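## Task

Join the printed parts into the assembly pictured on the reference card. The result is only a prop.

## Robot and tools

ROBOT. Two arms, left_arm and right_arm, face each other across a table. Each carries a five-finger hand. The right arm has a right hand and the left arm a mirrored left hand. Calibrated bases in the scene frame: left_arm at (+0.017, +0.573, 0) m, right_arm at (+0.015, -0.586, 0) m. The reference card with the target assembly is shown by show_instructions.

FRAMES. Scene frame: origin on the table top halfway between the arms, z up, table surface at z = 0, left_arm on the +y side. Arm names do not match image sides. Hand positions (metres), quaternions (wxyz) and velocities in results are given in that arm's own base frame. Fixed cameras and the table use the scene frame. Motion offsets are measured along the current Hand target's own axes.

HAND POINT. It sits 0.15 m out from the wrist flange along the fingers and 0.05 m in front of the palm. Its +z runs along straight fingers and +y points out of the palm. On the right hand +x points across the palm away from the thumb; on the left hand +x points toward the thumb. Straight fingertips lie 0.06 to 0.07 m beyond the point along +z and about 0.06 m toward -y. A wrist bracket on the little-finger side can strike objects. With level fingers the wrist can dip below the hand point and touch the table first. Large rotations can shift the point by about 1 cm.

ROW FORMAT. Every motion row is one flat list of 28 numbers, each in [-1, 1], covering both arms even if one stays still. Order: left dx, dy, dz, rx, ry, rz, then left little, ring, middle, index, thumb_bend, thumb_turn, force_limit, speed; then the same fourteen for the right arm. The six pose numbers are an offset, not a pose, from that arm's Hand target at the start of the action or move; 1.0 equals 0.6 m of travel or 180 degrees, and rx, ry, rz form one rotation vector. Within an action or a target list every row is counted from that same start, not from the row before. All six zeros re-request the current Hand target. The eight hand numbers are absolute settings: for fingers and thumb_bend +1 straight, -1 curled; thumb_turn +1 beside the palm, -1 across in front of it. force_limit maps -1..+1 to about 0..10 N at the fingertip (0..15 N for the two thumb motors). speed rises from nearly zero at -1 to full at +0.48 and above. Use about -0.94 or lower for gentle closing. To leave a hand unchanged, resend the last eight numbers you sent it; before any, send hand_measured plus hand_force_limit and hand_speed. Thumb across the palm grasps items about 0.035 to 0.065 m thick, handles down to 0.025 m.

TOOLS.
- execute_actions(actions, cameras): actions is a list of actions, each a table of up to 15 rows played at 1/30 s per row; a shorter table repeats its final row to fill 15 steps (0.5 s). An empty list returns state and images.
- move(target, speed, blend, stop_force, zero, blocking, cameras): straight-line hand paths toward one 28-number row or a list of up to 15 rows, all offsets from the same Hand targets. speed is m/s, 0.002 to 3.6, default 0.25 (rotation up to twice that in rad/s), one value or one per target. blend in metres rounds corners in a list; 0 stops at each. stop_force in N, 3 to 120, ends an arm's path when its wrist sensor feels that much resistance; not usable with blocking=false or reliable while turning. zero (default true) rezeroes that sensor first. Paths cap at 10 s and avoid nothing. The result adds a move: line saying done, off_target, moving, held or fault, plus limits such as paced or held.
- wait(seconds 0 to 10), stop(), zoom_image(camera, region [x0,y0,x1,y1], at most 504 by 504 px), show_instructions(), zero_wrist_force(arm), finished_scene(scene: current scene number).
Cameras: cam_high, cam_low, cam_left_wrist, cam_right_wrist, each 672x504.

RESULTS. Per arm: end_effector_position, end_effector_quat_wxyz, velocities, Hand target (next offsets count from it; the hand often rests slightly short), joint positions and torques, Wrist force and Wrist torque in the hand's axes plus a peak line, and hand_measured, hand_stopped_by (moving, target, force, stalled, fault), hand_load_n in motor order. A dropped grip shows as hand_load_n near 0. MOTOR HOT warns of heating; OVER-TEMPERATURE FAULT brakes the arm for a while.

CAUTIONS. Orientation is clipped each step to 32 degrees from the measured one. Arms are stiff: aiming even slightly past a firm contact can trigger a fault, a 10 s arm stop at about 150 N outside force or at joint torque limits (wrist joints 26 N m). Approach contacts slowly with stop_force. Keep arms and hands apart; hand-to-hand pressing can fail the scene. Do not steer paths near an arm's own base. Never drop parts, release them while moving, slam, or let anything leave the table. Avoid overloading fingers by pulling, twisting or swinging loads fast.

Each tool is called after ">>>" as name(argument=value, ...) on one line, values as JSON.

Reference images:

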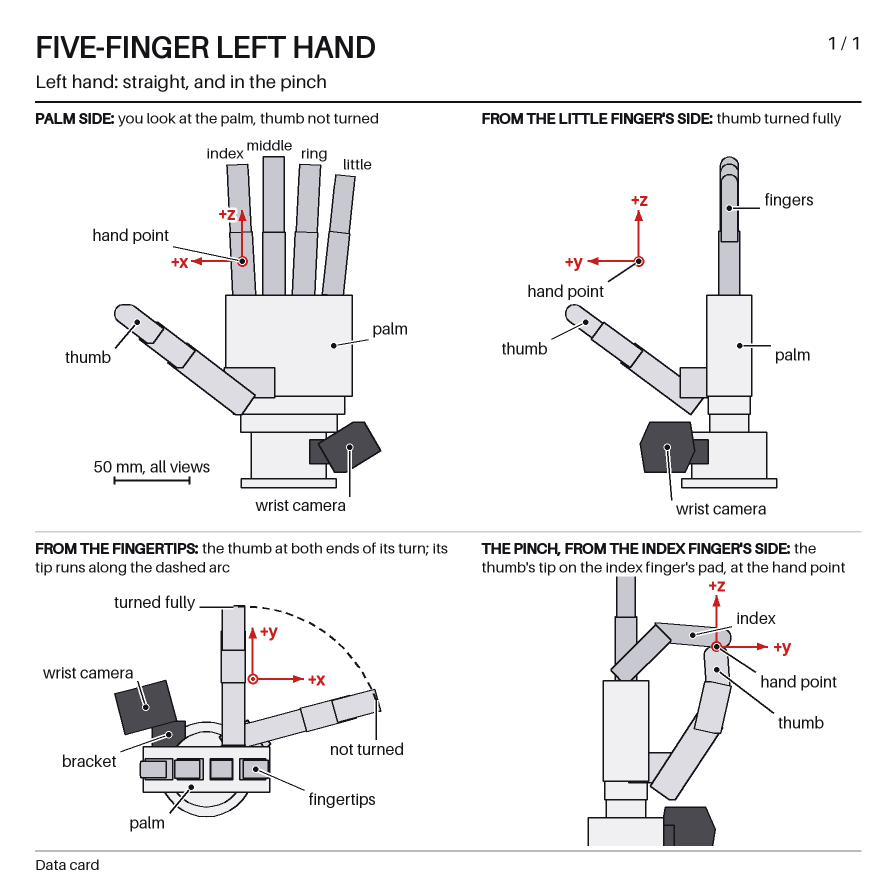

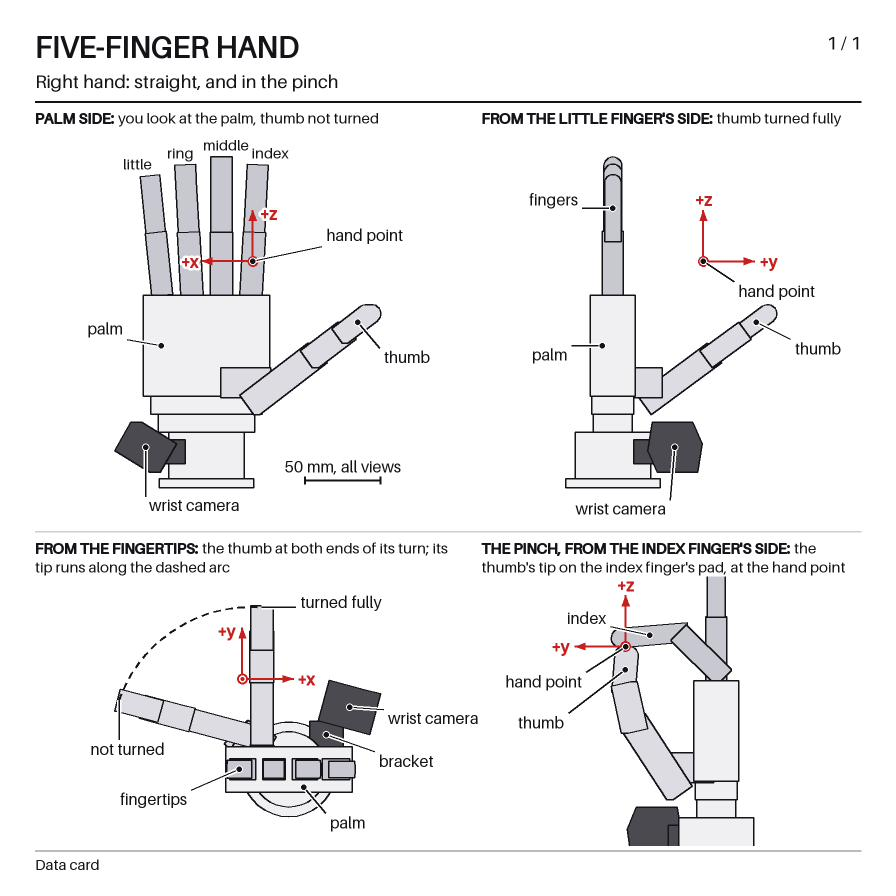

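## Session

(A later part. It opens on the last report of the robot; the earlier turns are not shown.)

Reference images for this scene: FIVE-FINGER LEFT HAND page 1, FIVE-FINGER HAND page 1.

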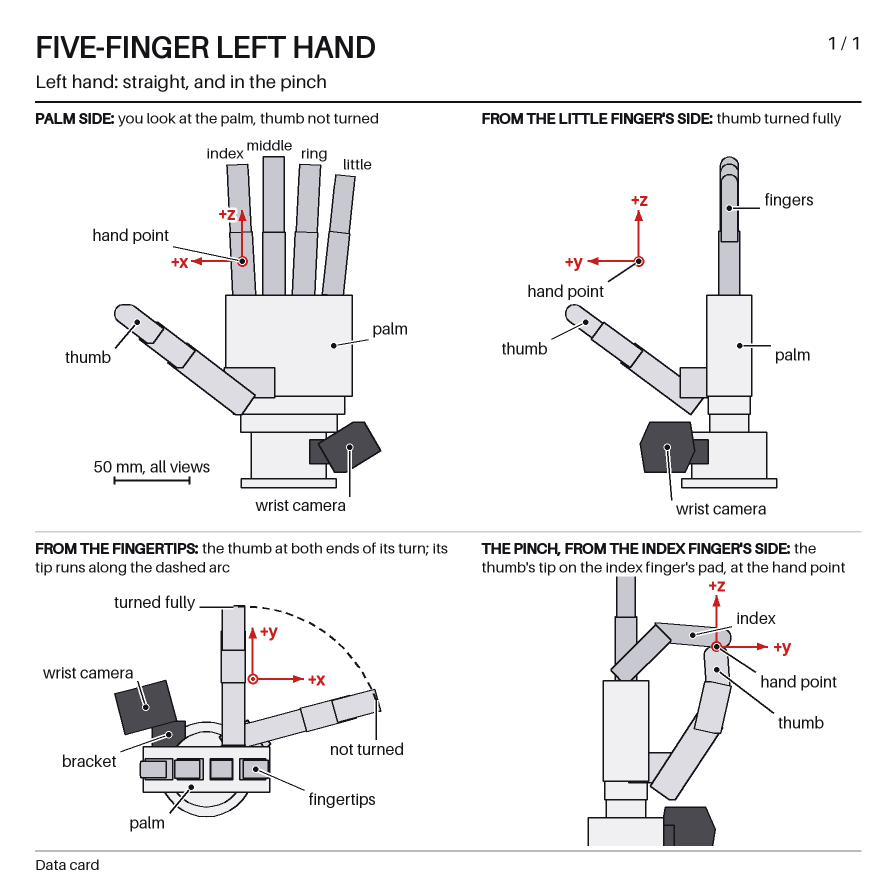

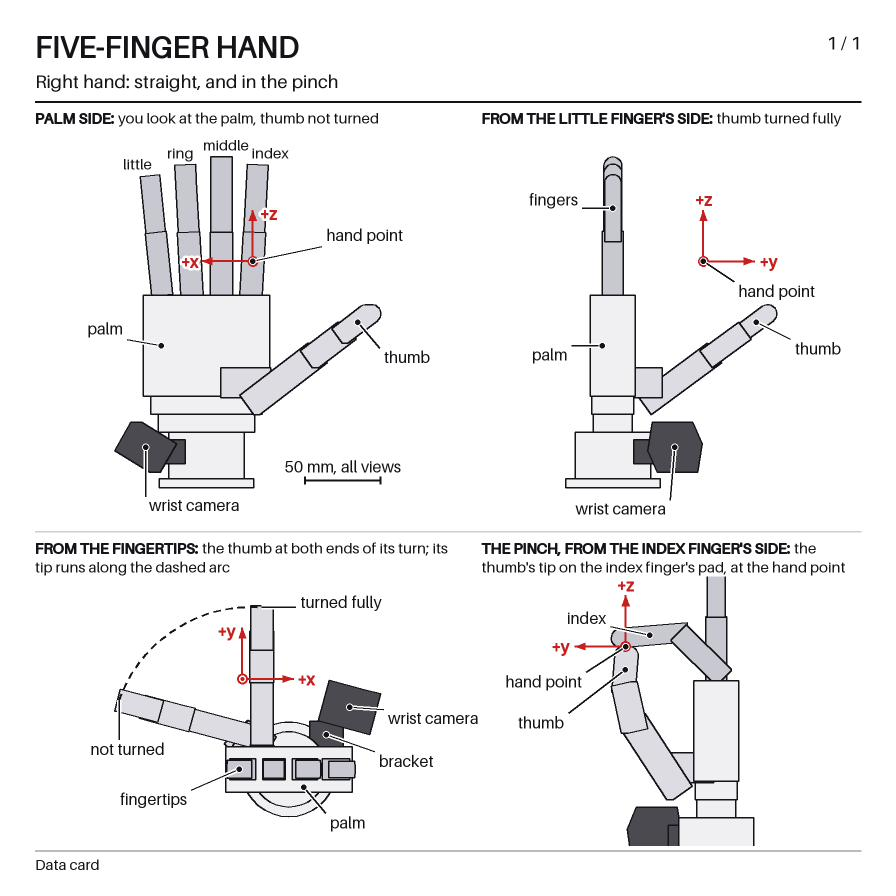

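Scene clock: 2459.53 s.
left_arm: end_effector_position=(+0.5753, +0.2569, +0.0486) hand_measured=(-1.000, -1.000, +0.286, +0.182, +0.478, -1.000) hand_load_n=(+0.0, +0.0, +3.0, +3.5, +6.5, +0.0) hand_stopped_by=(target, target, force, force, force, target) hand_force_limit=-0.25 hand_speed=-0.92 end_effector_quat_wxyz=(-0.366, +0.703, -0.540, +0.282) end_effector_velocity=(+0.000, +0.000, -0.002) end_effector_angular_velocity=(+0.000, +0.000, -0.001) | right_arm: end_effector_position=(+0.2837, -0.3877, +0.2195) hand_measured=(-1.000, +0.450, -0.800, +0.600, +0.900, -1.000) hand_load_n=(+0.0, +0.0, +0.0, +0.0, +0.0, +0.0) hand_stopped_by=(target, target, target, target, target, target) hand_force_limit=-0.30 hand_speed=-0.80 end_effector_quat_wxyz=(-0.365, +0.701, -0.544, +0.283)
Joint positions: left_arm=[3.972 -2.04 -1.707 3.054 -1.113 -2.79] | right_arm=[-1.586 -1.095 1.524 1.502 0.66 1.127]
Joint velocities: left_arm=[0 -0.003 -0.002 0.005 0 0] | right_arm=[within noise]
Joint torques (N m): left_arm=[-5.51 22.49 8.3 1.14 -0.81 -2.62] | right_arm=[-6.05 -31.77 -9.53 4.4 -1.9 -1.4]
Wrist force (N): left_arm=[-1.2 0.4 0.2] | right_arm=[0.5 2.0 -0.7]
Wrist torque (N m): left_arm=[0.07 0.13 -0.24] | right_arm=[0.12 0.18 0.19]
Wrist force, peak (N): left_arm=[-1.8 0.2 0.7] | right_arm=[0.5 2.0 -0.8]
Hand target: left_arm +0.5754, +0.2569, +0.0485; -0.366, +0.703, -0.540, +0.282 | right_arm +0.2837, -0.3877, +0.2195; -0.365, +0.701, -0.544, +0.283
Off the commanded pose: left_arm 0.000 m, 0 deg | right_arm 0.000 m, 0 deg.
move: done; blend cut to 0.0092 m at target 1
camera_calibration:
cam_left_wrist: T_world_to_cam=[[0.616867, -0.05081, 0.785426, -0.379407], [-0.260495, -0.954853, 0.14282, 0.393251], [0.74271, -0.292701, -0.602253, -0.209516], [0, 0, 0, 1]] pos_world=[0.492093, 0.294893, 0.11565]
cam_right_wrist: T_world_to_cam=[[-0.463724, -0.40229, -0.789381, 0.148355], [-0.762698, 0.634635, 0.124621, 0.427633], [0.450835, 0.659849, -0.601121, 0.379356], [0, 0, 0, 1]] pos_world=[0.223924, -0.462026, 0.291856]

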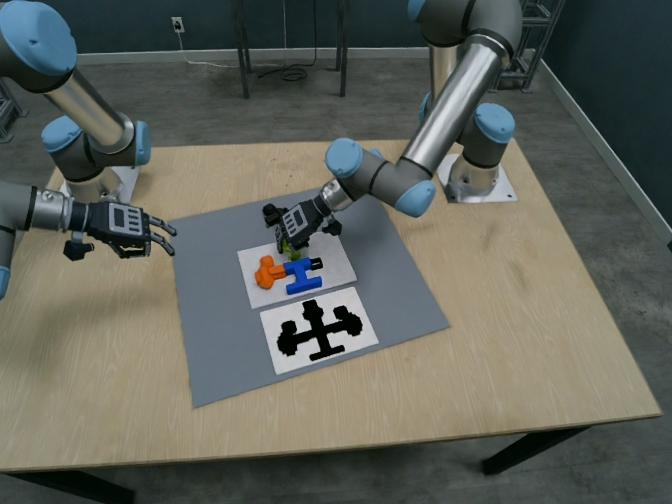

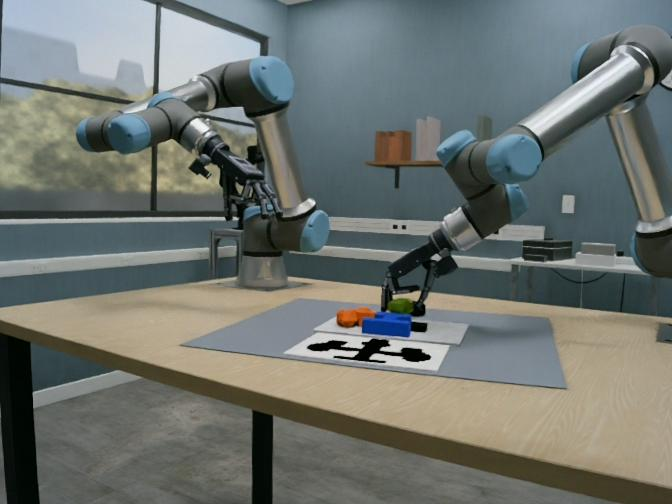

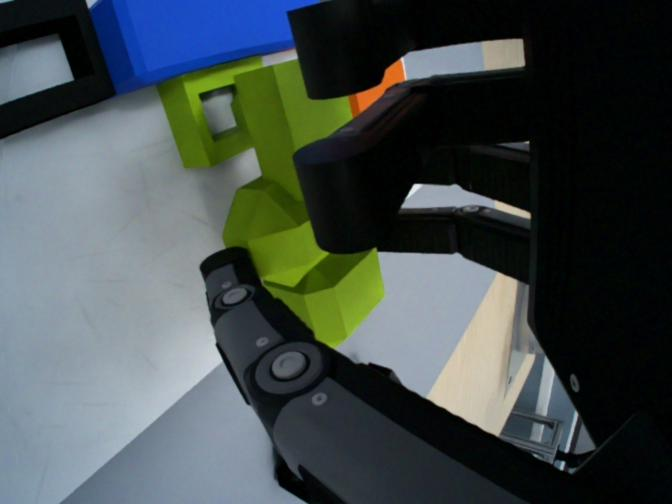

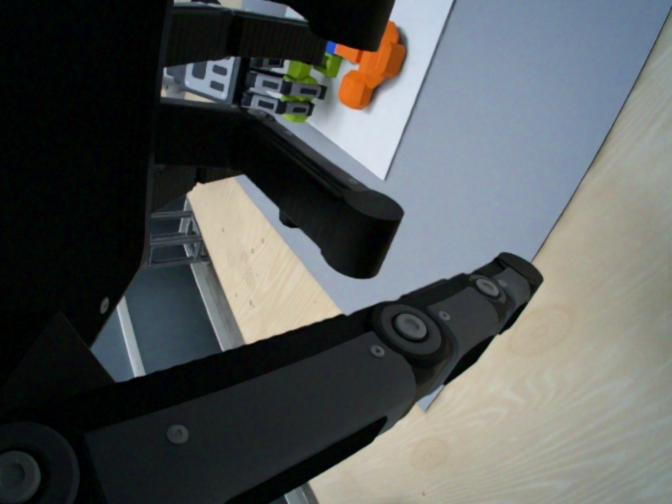

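>>> move(target=[0, 0, 0, 0, 0, 0, -1, -1, 0.15, 0.05, 0.36, -1, -0.25, -0.92, 0.0375, -0.0952, 0.1358, 0, 0.0546, 0.0382, -1, 0.45, -0.8, 0.6, 0.9, -1, -0.3, -0.8], speed=0.15, cameras=["cam_right_wrist", "cam_left_wrist"])

Scene clock: 2601.50 s.
left_arm: end_effector_position=(+0.5754, +0.2569, +0.0485) hand_measured=(-1.000, -1.000, +0.286, +0.182, +0.478, -1.000) hand_load_n=(+0.0, +0.0, +3.0, +3.5, +6.5, -0.5) hand_stopped_by=(target, target, force, force, force, target) hand_force_limit=-0.25 hand_speed=-0.92 end_effector_quat_wxyz=(-0.366, +0.703, -0.540, +0.282) | right_arm: end_effector_position=(+0.3856, -0.3848, +0.2196) hand_measured=(-1.000, +0.450, -0.800, +0.600, +0.900, -1.000) hand_load_n=(+0.5, +0.0, +0.0, +0.0, +0.0, +0.0) hand_stopped_by=(target, target, target, target, target, target) hand_force_limit=-0.30 hand_speed=-0.80 end_effector_quat_wxyz=(-0.333, +0.640, -0.614, +0.319)
Joint positions: left_arm=[3.972 -2.041 -1.708 3.055 -1.113 -2.79] | right_arm=[-1.382 -1.137 1.435 1.066 0.626 1.824]
Joint torques (N m): left_arm=[-6.35 22.47 8.3 1.13 -1.63 -2.59] | right_arm=[7.31 -46.37 -10.03 0.01 0.64 1.84]
Wrist force (N): left_arm=[-1.0 0.3 0.2] | right_arm=[0.0 1.8 -0.8]
Wrist torque (N m): left_arm=[0.05 0.12 -0.23] | right_arm=[0.12 0.25 0.01]
Wrist force, peak (N): left_arm=[-1.5 0.5 0.7] | right_arm=[0.3 2.2 -1.2]
Hand target: left_arm +0.5754, +0.2569, +0.0485; -0.366, +0.703, -0.540, +0.282 | right_arm +0.3857, -0.3848, +0.2196; -0.333, +0.640, -0.614, +0.320
Off the commanded pose: left_arm 0.000 m, 0 deg | right_arm 0.000 m, 0 deg.
move: done
camera_calibration:
cam_left_wrist: T_world_to_cam=[[0.616926, -0.0508322, 0.785378, -0.379267], [-0.260485, -0.954857, 0.142813, 0.393276], [0.742665, -0.292684, -0.602317, -0.209612], [0, 0, 0, 1]] pos_world=[0.492093, 0.294893, 0.115451]
cam_right_wrist: T_world_to_cam=[[-0.537076, -0.297294, -0.789408, 0.265602], [-0.614333, 0.779158, 0.124529, 0.502024], [0.578052, 0.551841, -0.601105, 0.240896], [0, 0, 0, 1]] pos_world=[0.311808, -0.445131, 0.291956]
Images, in order (width x height): cam_left_wrist 672x504, cam_right_wrist 672x504.

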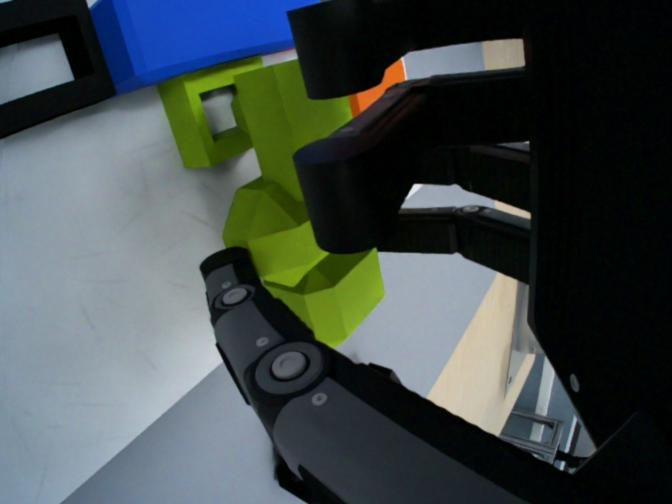

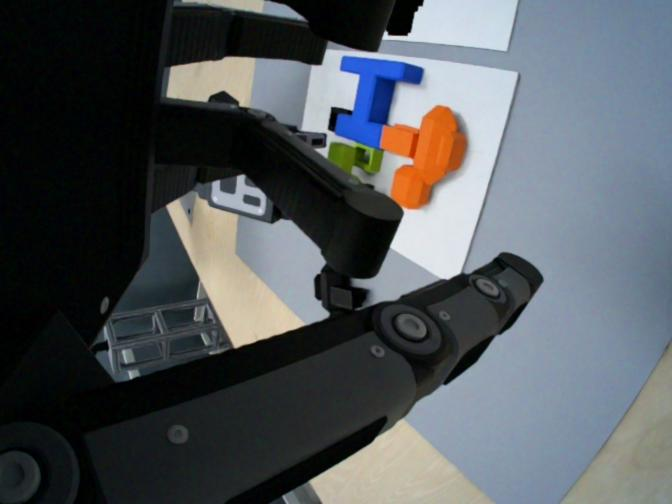

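>>> zoom_image(camera="cam_right_wrist", region=[300, 40, 480, 220])

Scaled by 2.800 from the camera's 672x504 image, which has a finer 960x720 frame.

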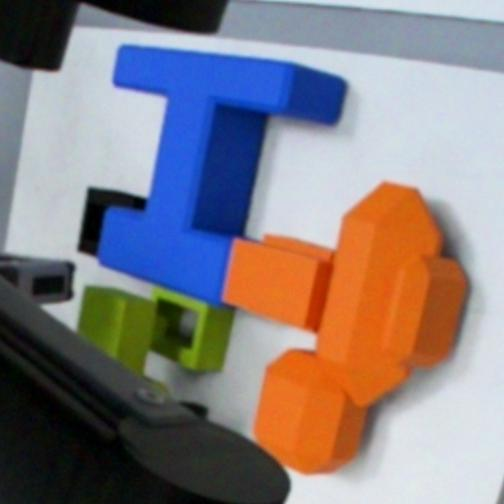

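>>> move(target=[0, 0, 0, 0, 0, 0, -1, -1, 0.15, 0.05, 0.36, -1, -0.25, -0.92, -0.0367, -0.105, 0.084, 0, 0, 0, -1, 0.45, -0.8, 0.6, 0.9, -1, -0.3, -0.8], speed=0.12, cameras=["cam_right_wrist", "cam_high"])

Scene clock: 2643.63 s.
left_arm: end_effector_position=(+0.5754, +0.2569, +0.0485) hand_measured=(-1.000, -1.000, +0.286, +0.182, +0.478, -1.000) hand_load_n=(+0.0, +0.0, +3.0, +3.5, +6.5, -0.5) hand_stopped_by=(target, target, force, force, force, target) hand_force_limit=-0.25 hand_speed=-0.92 end_effector_quat_wxyz=(-0.366, +0.703, -0.540, +0.282) | right_arm: end_effector_position=(+0.4620, -0.3596, +0.2422) hand_measured=(-1.000, +0.450, -0.800, +0.600, +0.900, -1.000) hand_load_n=(+0.0, +0.0, +0.5, +0.0, +0.0, +0.0) hand_stopped_by=(target, target, target, target, target, target) hand_force_limit=-0.30 hand_speed=-0.80 end_effector_quat_wxyz=(-0.333, +0.640, -0.614, +0.320)
Joint positions: left_arm=[3.972 -2.041 -1.708 3.055 -1.113 -2.79] | right_arm=[-1.209 -1.131 1.314 0.966 0.68 2.095]
Joint torques (N m): left_arm=[-5.89 23.53 8.28 1.09 -1.57 -2.62] | right_arm=[7.3 -30.89 -28.35 -0.48 0.96 1.63]
Wrist force (N): left_arm=[-1.2 0.2 0.5] | right_arm=[0.2 1.6 -0.6]
Wrist torque (N m): left_arm=[0.02 0.15 -0.24] | right_arm=[0.07 0.19 0.00]
Wrist force, peak (N): left_arm=[-1.7 0.4 0.9] | right_arm=[0.5 2.2 -1.2]
Hand target: left_arm +0.5754, +0.2569, +0.0485; -0.366, +0.703, -0.540, +0.282 | right_arm +0.4621, -0.3595, +0.2422; -0.333, +0.640, -0.614, +0.320
Off the commanded pose: left_arm 0.000 m, 0 deg | right_arm 0.000 m, 0 deg.
move: done
camera_calibration:
cam_right_wrist: T_world_to_cam=[[-0.537192, -0.297218, -0.789358, 0.331975], [-0.614171, 0.779283, 0.124546, 0.526432], [0.578116, 0.551706, -0.601167, 0.196408], [0, 0, 0, 1]] pos_world=[0.388107, -0.41993, 0.314556]
Images, in order (width x height): cam_high 672x504, cam_right_wrist 672x504.

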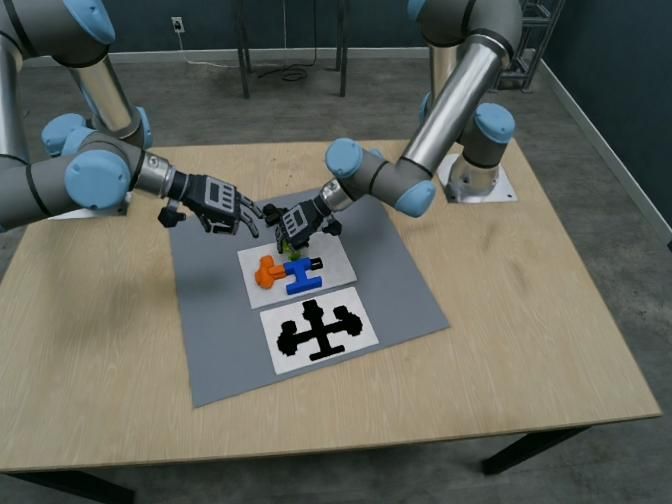

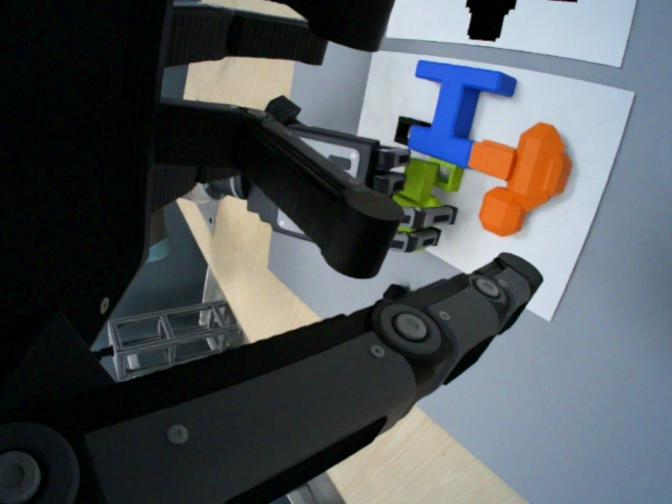

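Excellent view. Zooming in.

>>> zoom_image(camera="cam_right_wrist", region=[370, 100, 530, 260])

>>> zoom_image(camera="cam_right_wrist", region=[390, 140, 480, 230])

Scaled by 3.150 from the camera's 672x504 image, which has a finer 960x720 frame.

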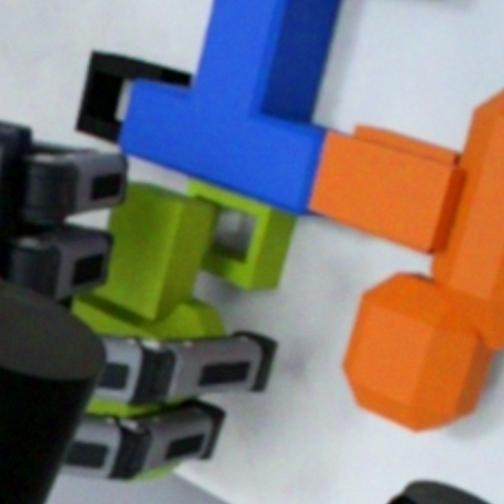

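Scaled by 5.600 from the camera's 672x504 image, which has a finer 960x720 frame.

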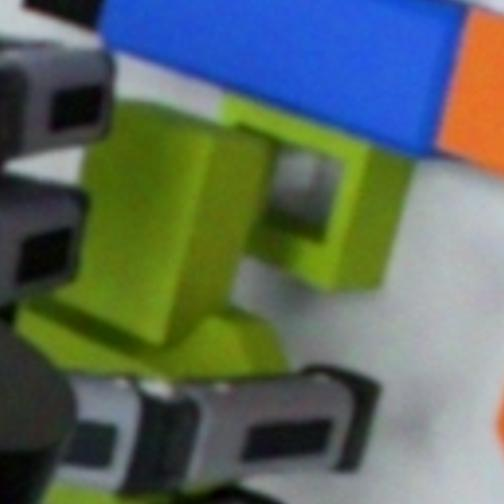

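>>> zoom_image(camera="cam_right_wrist", region=[400, 150, 470, 220])

>>> zoom_image(camera="cam_right_wrist", region=[420, 150, 465, 195])

Scaled by 7.200 from the camera's 672x504 image, which has a finer 960x720 frame.

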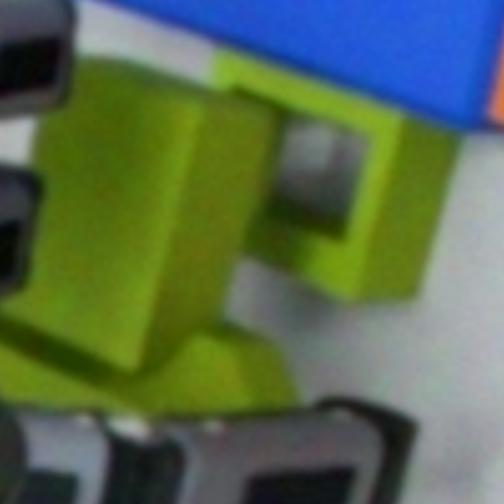

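Scaled by 11.200 from the camera's 672x504 image, which has a finer 960x720 frame.

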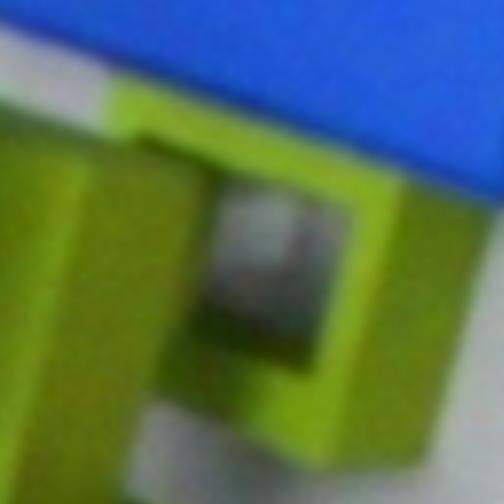

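>>> move(target=[[-0.0008, -0.0019, 0.0027, 0, 0, 0, -1, -1, 0.15, 0.05, 0.36, -1, -0.25, -0.92, 0, 0, 0, 0, 0, 0, -1, 0.45, -0.8, 0.6, 0.9, -1, -0.3, -0.8], [-0.0008, 0.0090, 0.0104, 0, 0, 0, -1, -1, 0.15, 0.05, 0.36, -1, -0.25, -0.92, 0, 0, 0, 0, 0, 0, -1, 0.45, -0.8, 0.6, 0.9, -1, -0.3, -0.8]], speed=0.015, stop_force=4, cameras=["cam_left_wrist", "cam_right_wrist"])

Scene clock: 2731.90 s.
left_arm: end_effector_position=(+0.5772, +0.2579, +0.0405) hand_measured=(-1.000, -1.000, +0.286, +0.182, +0.478, -1.000) hand_load_n=(+0.0, +0.0, +3.0, +3.5, +6.5, -0.5) hand_stopped_by=(target, target, force, force, force, target) hand_force_limit=-0.25 hand_speed=-0.92 end_effector_quat_wxyz=(-0.366, +0.703, -0.540, +0.282) | right_arm: end_effector_position=(+0.4621, -0.3595, +0.2422) hand_measured=(-1.000, +0.450, -0.800, +0.600, +0.900, -1.000) hand_load_n=(+0.0, +0.0, +0.0, +0.0, +0.0, +0.0) hand_stopped_by=(target, target, target, target, target, target) hand_force_limit=-0.30 hand_speed=-0.80 end_effector_quat_wxyz=(-0.333, +0.640, -0.614, +0.320)
Joint positions: left_arm=[3.97 -2.056 -1.708 3.071 -1.114 -2.791] | right_arm=[-1.209 -1.131 1.314 0.966 0.68 2.095]
Joint torques (N m): left_arm=[-5.98 22.54 8.66 1.1 -2.05 -2.54] | right_arm=[7.53 -30.72 -28.66 -0.28 0.89 1.81]
Wrist force (N): left_arm=[-1.0 0.2 0.4] | right_arm=[0.3 1.6 -0.8]
Wrist torque (N m): left_arm=[0.04 0.12 -0.06] | right_arm=[0.08 0.19 0.00]
Wrist force, peak (N): left_arm=[-1.5 0.6 0.5] | right_arm=[0.2 1.9 -0.6]
Hand target: left_arm +0.5772, +0.2579, +0.0405; -0.366, +0.703, -0.540, +0.282 | right_arm +0.4621, -0.3595, +0.2422; -0.333, +0.640, -0.614, +0.320
Off the commanded pose: left_arm 0.000 m, 0 deg | right_arm 0.000 m, 0 deg.
move: done
camera_calibration:
cam_left_wrist: T_world_to_cam=[[0.616926, -0.0508322, 0.785378, -0.374044], [-0.260485, -0.954857, 0.142813, 0.395842], [0.742665, -0.292684, -0.602317, -0.215475], [0, 0, 0, 1]] pos_world=[0.493893, 0.295893, 0.107451]
cam_right_wrist: T_world_to_cam=[[-0.537209, -0.297235, -0.78934, 0.332052], [-0.614127, 0.779326, 0.124499, 0.526431], [0.578148, 0.551637, -0.601201, 0.196264], [0, 0, 0, 1]] pos_world=[0.388207, -0.41983, 0.314556]
Images, in order (width x height): cam_left_wrist 672x504, cam_right_wrist 672x504.

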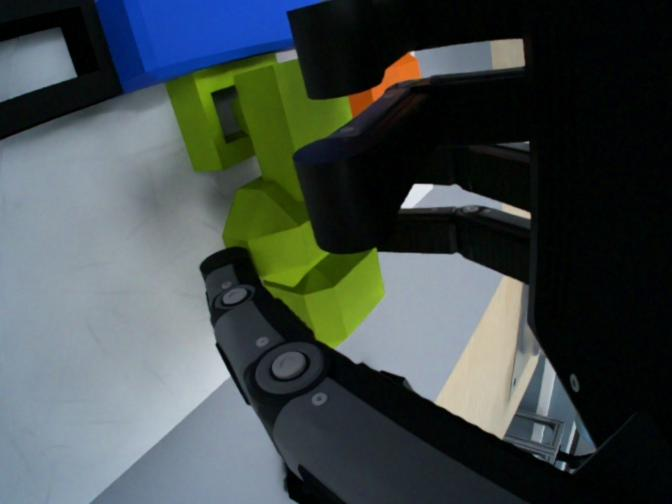

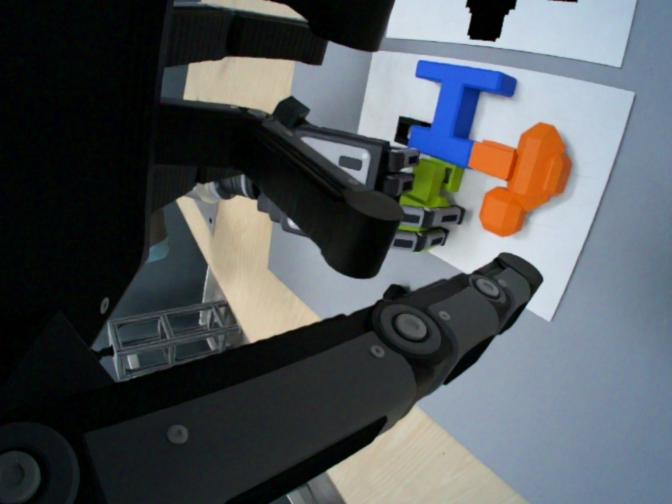

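>>> zoom_image(camera="cam_left_wrist", region=[150, 40, 280, 170])

>>> zoom_image(camera="cam_right_wrist", region=[400, 140, 480, 220])

Scaled by 3.877 from the camera's 672x504 image, which has a finer 960x720 frame.

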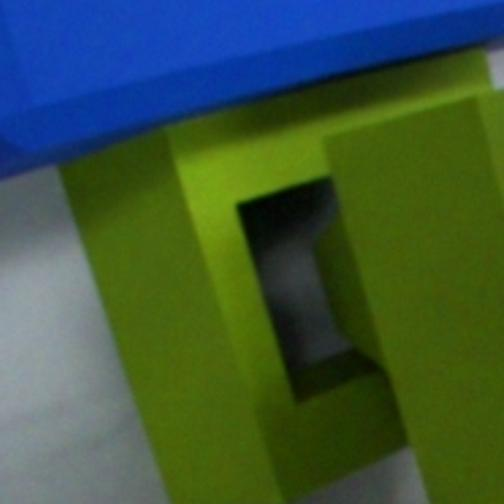

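Scaled by 6.300 from the camera's 672x504 image, which has a finer 960x720 frame.

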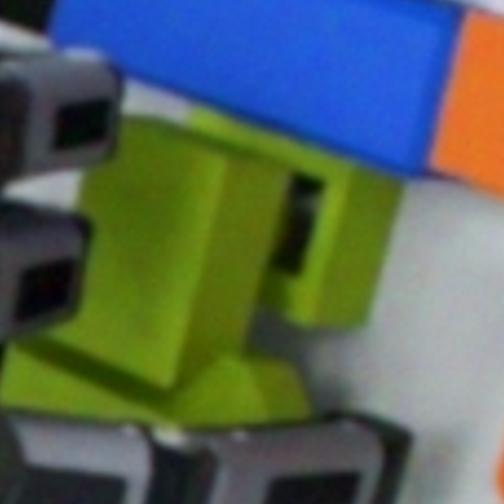

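>>> move(target=[[0, 0.00067, -0.00096, 0, 0, 0, -1, -1, 0.15, 0.05, 0.36, -1, -0.25, -0.92, 0, 0, 0, 0, 0, 0, -1, 0.45, -0.8, 0.6, 0.9, -1, -0.3, -0.8], [0, 0.00886, 0.00478, 0, 0, 0, -1, -1, 0.15, 0.05, 0.36, -1, -0.25, -0.92, 0, 0, 0, 0, 0, 0, -1, 0.45, -0.8, 0.6, 0.9, -1, -0.3, -0.8]], speed=0.012, stop_force=4, cameras=["cam_left_wrist", "cam_right_wrist"])

Scene clock: 2791.03 s.
left_arm: end_effector_position=(+0.5765, +0.2577, +0.0345) hand_measured=(-1.000, -1.000, +0.286, +0.182, +0.478, -1.000) hand_load_n=(+0.0, +0.0, +3.0, +3.5, +6.5, +0.0) hand_stopped_by=(target, target, force, force, force, target) hand_force_limit=-0.25 hand_speed=-0.92 end_effector_quat_wxyz=(-0.366, +0.703, -0.540, +0.282) | right_arm: end_effector_position=(+0.4621, -0.3595, +0.2422) hand_measured=(-1.000, +0.450, -0.800, +0.600, +0.900, -1.000) hand_load_n=(+0.0, +0.0, +0.0, +0.0, +0.0, +0.0) hand_stopped_by=(target, target, target, target, target, target) hand_force_limit=-0.30 hand_speed=-0.80 end_effector_quat_wxyz=(-0.333, +0.640, -0.614, +0.320)
Joint positions: left_arm=[3.971 -2.063 -1.716 3.085 -1.113 -2.79] | right_arm=[-1.209 -1.131 1.314 0.966 0.68 2.095]
Joint torques (N m): left_arm=[7.9 22.85 7.84 1.08 2.65 2.2] | right_arm=[7.64 -33.3 -28.61 -0.32 0.91 1.73]
Wrist force (N): left_arm=[-1.4 0.3 0.4] | right_arm=[0.3 1.8 -0.7]
Wrist torque (N m): left_arm=[0.03 0.17 -0.14] | right_arm=[0.11 0.19 0.01]
Wrist force, peak (N): left_arm=[-1.7 0.0 0.5] | right_arm=[0.3 1.9 -0.7]
Hand target: left_arm +0.5765, +0.2577, +0.0345; -0.366, +0.703, -0.540, +0.282 | right_arm +0.4621, -0.3595, +0.2422; -0.333, +0.640, -0.614, +0.320
Off the commanded pose: left_arm 0.000 m, 0 deg | right_arm 0.000 m, 0 deg.
move: done
camera_calibration:
cam_left_wrist: T_world_to_cam=[[0.616926, -0.0508322, 0.785378, -0.36891], [-0.260485, -0.954857, 0.142813, 0.396326], [0.742665, -0.292684, -0.602317, -0.218627], [0, 0, 0, 1]] pos_world=[0.493193, 0.295693, 0.101451]
cam_right_wrist: T_world_to_cam=[[-0.537209, -0.297235, -0.78934, 0.332052], [-0.614127, 0.779326, 0.124499, 0.526431], [0.578148, 0.551637, -0.601201, 0.196264], [0, 0, 0, 1]] pos_world=[0.388207, -0.41983, 0.314556]
Images, in order (width x height): cam_left_wrist 672x504, cam_right_wrist 672x504.

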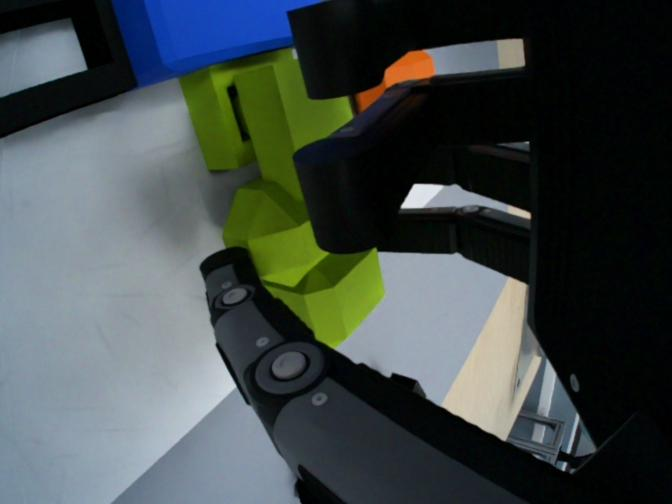

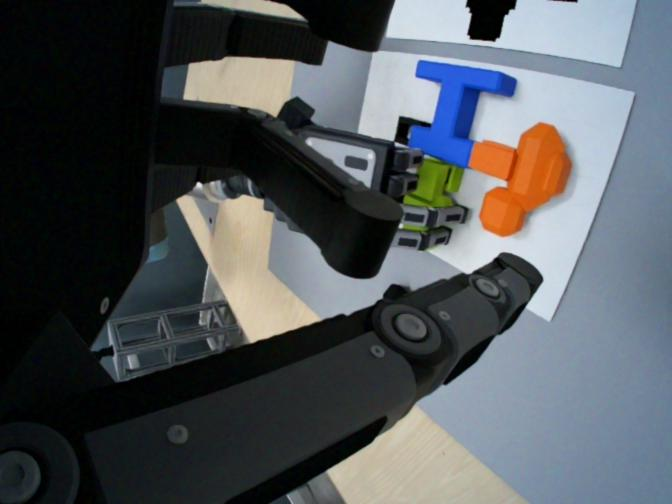

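>>> zoom_image(camera="cam_left_wrist", region=[170, 40, 290, 170])

>>> zoom_image(camera="cam_right_wrist", region=[390, 130, 540, 260])

>>> zoom_image(camera="cam_right_wrist", region=[410, 145, 470, 205])

Scaled by 3.877 from the camera's 672x504 image, which has a finer 960x720 frame.

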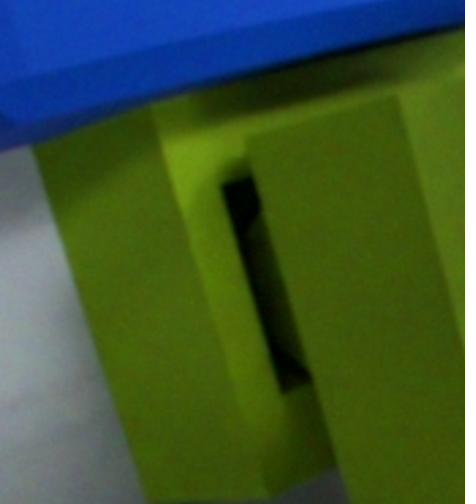

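Scaled by 3.360 from the camera's 672x504 image, which has a finer 960x720 frame.

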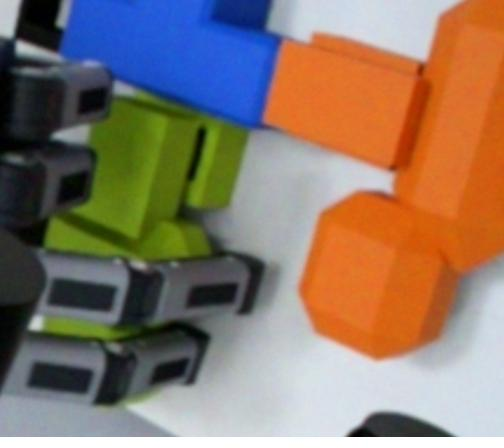

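Scaled by 8.400 from the camera's 672x504 image, which has a finer 960x720 frame.

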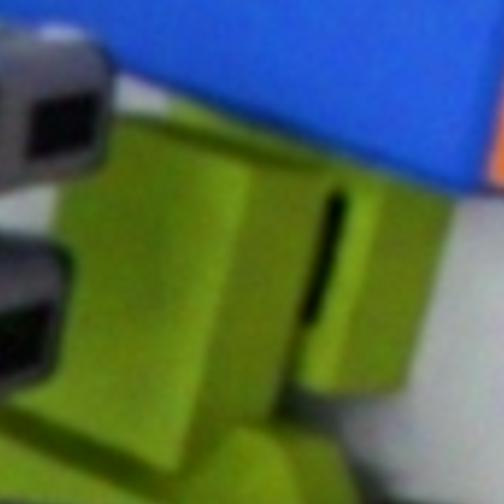

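>>> move(target=[0, 0.00956, 0.00669, 0, 0, 0, -1, -1, 0.15, 0.05, 0.36, -1, -0.25, -0.92, 0, 0, 0, 0, 0, 0, -1, 0.45, -0.8, 0.6, 0.9, -1, -0.3, -0.8], speed=0.008, stop_force=4, cameras=["cam_left_wrist", "cam_right_wrist"])

Scene clock: 2808.03 s.
left_arm: end_effector_position=(+0.5765, +0.2577, +0.0302) hand_measured=(-1.000, -1.000, +0.286, +0.182, +0.478, -1.000) hand_load_n=(+0.0, +0.0, +3.0, +3.5, +6.0, -0.5) hand_stopped_by=(target, target, force, force, force, target) hand_force_limit=-0.25 hand_speed=-0.92 end_effector_quat_wxyz=(-0.366, +0.703, -0.540, +0.282) | right_arm: end_effector_position=(+0.4621, -0.3595, +0.2422) hand_measured=(-1.000, +0.450, -0.800, +0.600, +0.900, -1.000) hand_load_n=(+0.0, +0.0, +0.0, +0.0, +0.0, +0.0) hand_stopped_by=(target, target, target, target, target, target) hand_force_limit=-0.30 hand_speed=-0.80 end_effector_quat_wxyz=(-0.333, +0.640, -0.614, +0.320)
Joint positions: left_arm=[3.971 -2.069 -1.719 3.095 -1.113 -2.79] | right_arm=[-1.209 -1.131 1.314 0.966 0.68 2.095]
Joint torques (N m): left_arm=[6.26 48.57 22.81 -2.06 -2.08 -0.62] | right_arm=[7.48 -35.46 -28.53 -0.32 0.7 1.65]
Wrist force (N): left_arm=[-0.8 -1.8 -2.3] | right_arm=[0.3 1.9 -0.5]
Wrist torque (N m): left_arm=[-0.12 0.06 -0.07] | right_arm=[0.10 0.19 0.01]
Wrist force, peak (N): left_arm=[-1.4 -9.4 -7.3] | right_arm=[0.2 1.9 -0.8]
Hand target: left_arm +0.5765, +0.2577, +0.0302; -0.366, +0.703, -0.540, +0.282 (not the last commanded pose) | right_arm +0.4621, -0.3595, +0.2422; -0.333, +0.640, -0.614, +0.320
Off the commanded pose: left_arm 0.003 m, 0 deg | right_arm 0.000 m, 0 deg.
move: contact (left_arm)
camera_calibration:
cam_left_wrist: T_world_to_cam=[[0.616971, -0.0508495, 0.785341, -0.365547], [-0.260503, -0.95485, 0.142829, 0.396945], [0.74262, -0.292705, -0.602362, -0.221185], [0, 0, 0, 1]] pos_world=[0.493193, 0.295693, 0.0971506]
cam_right_wrist: T_world_to_cam=[[-0.537209, -0.297235, -0.78934, 0.332052], [-0.614127, 0.779326, 0.124499, 0.526431], [0.578148, 0.551637, -0.601201, 0.196264], [0, 0, 0, 1]] pos_world=[0.388207, -0.41983, 0.314556]
Images, in order (width x height): cam_left_wrist 672x504, cam_right_wrist 672x504.

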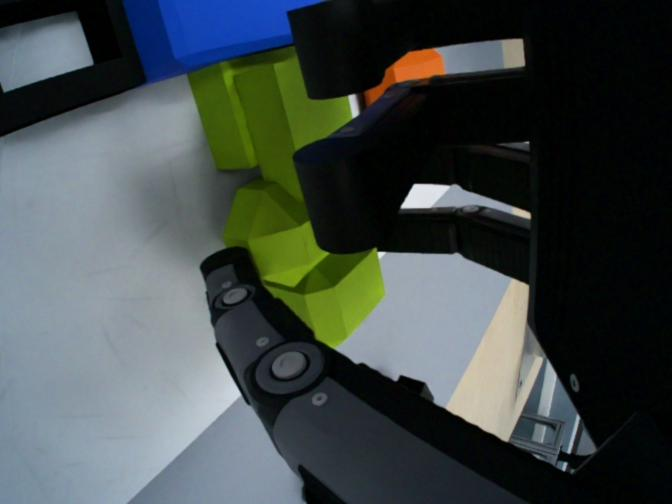

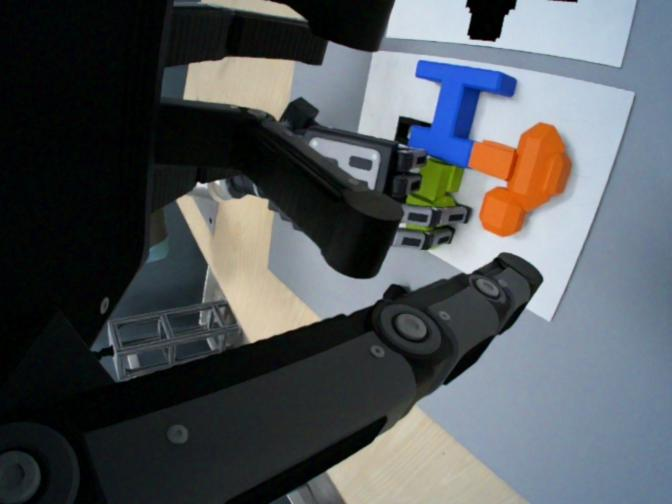

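>>> zoom_image(camera="cam_left_wrist", region=[170, 40, 290, 170])

>>> zoom_image(camera="cam_right_wrist", region=[410, 145, 470, 205])

>>> zoom_image(camera="cam_right_wrist", region=[390, 130, 540, 260])

Scaled by 3.877 from the camera's 672x504 image, which has a finer 960x720 frame.

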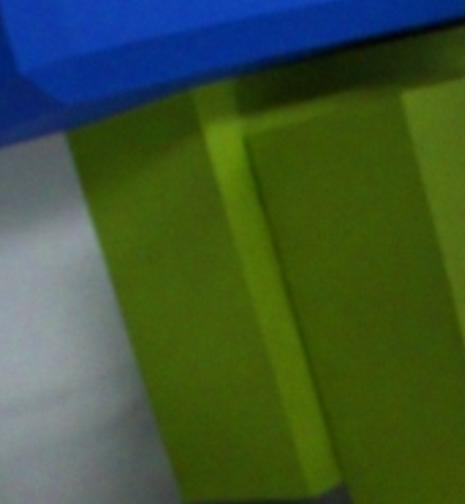

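Scaled by 8.400 from the camera's 672x504 image, which has a finer 960x720 frame.

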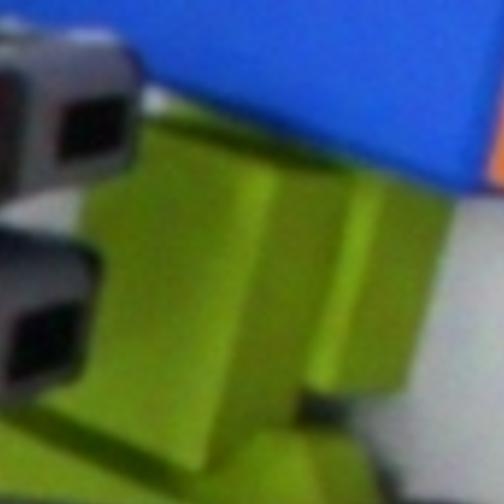

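Scaled by 3.360 from the camera's 672x504 image, which has a finer 960x720 frame.

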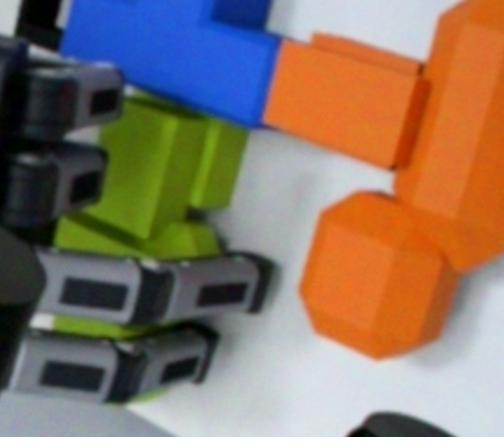

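>>> move(target=[0, 0, 0, 0, 0, 0, -1, -1, 0.15, 0.05, 0.9, -1, -0.25, -0.85, 0, 0, 0, 0, 0, 0, -1, 0.45, -0.8, 0.6, 0.9, -1, -0.3, -0.8], speed=0.02, cameras=["cam_left_wrist", "cam_right_wrist"])

Scene clock: 2840.40 s.
left_arm: end_effector_position=(+0.5765, +0.2577, +0.0302) hand_measured=(-1.000, -1.000, +0.284, +0.182, +0.900, -1.000) hand_load_n=(+0.0, +0.0, +0.0, +0.0, +0.0, +0.0) hand_stopped_by=(target, target, force, force, target, target) hand_force_limit=-0.25 hand_speed=-0.85 end_effector_quat_wxyz=(-0.366, +0.703, -0.540, +0.282) | right_arm: end_effector_position=(+0.4621, -0.3595, +0.2422) hand_measured=(-1.000, +0.450, -0.800, +0.600, +0.900, -1.000) hand_load_n=(+0.0, +0.0, +0.0, +0.0, +0.0, +0.0) hand_stopped_by=(target, target, target, target, target, target) hand_force_limit=-0.30 hand_speed=-0.80 end_effector_quat_wxyz=(-0.333, +0.640, -0.614, +0.320)
Joint positions: left_arm=[3.971 -2.069 -1.719 3.095 -1.113 -2.79] | right_arm=[-1.209 -1.131 1.314 0.966 0.68 2.095]
Joint torques (N m): left_arm=[1.91 39.38 8.68 -1.25 -1.99 -1.62] | right_arm=[6.99 -37.31 -28.21 -0.35 0.59 1.64]
Wrist force (N): left_arm=[-1.4 -0.2 0.2] | right_arm=[0.3 1.7 -0.7]
Wrist torque (N m): left_arm=[0.00 0.17 -0.13] | right_arm=[0.09 0.18 0.01]
Wrist force, peak (N): left_arm=[-1.0 -5.3 -1.7] | right_arm=[0.4 2.0 -0.7]
Hand target: left_arm +0.5765, +0.2577, +0.0302; -0.366, +0.703, -0.540, +0.282 | right_arm +0.4621, -0.3595, +0.2422; -0.333, +0.640, -0.614, +0.320
Off the commanded pose: left_arm 0.000 m, 0 deg | right_arm 0.000 m, 0 deg.
move: done
camera_calibration:
cam_left_wrist: T_world_to_cam=[[0.616906, -0.0509077, 0.785389, -0.365502], [-0.260533, -0.954853, 0.142751, 0.396969], [0.742664, -0.292684, -0.602318, -0.221217], [0, 0, 0, 1]] pos_world=[0.493193, 0.295693, 0.0971505]
cam_right_wrist: T_world_to_cam=[[-0.537209, -0.297235, -0.78934, 0.332052], [-0.614127, 0.779326, 0.124499, 0.526431], [0.578148, 0.551637, -0.601201, 0.196264], [0, 0, 0, 1]] pos_world=[0.388207, -0.41983, 0.314556]
Images, in order (width x height): cam_left_wrist 672x504, cam_right_wrist 672x504.

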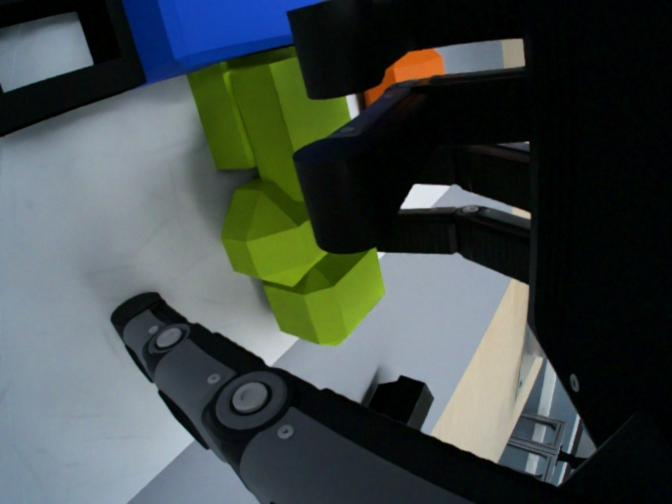

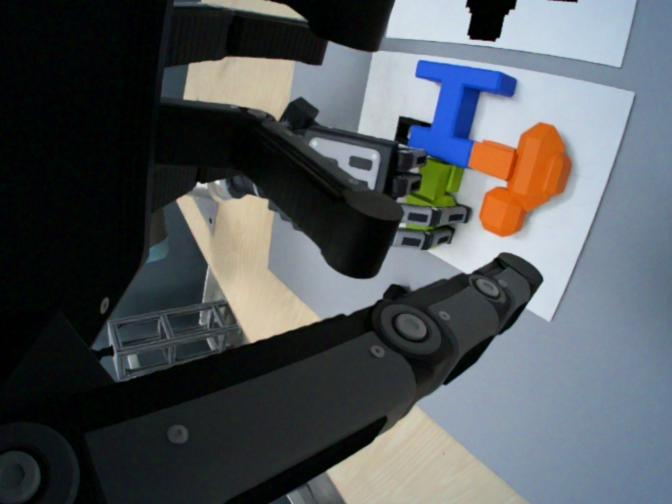

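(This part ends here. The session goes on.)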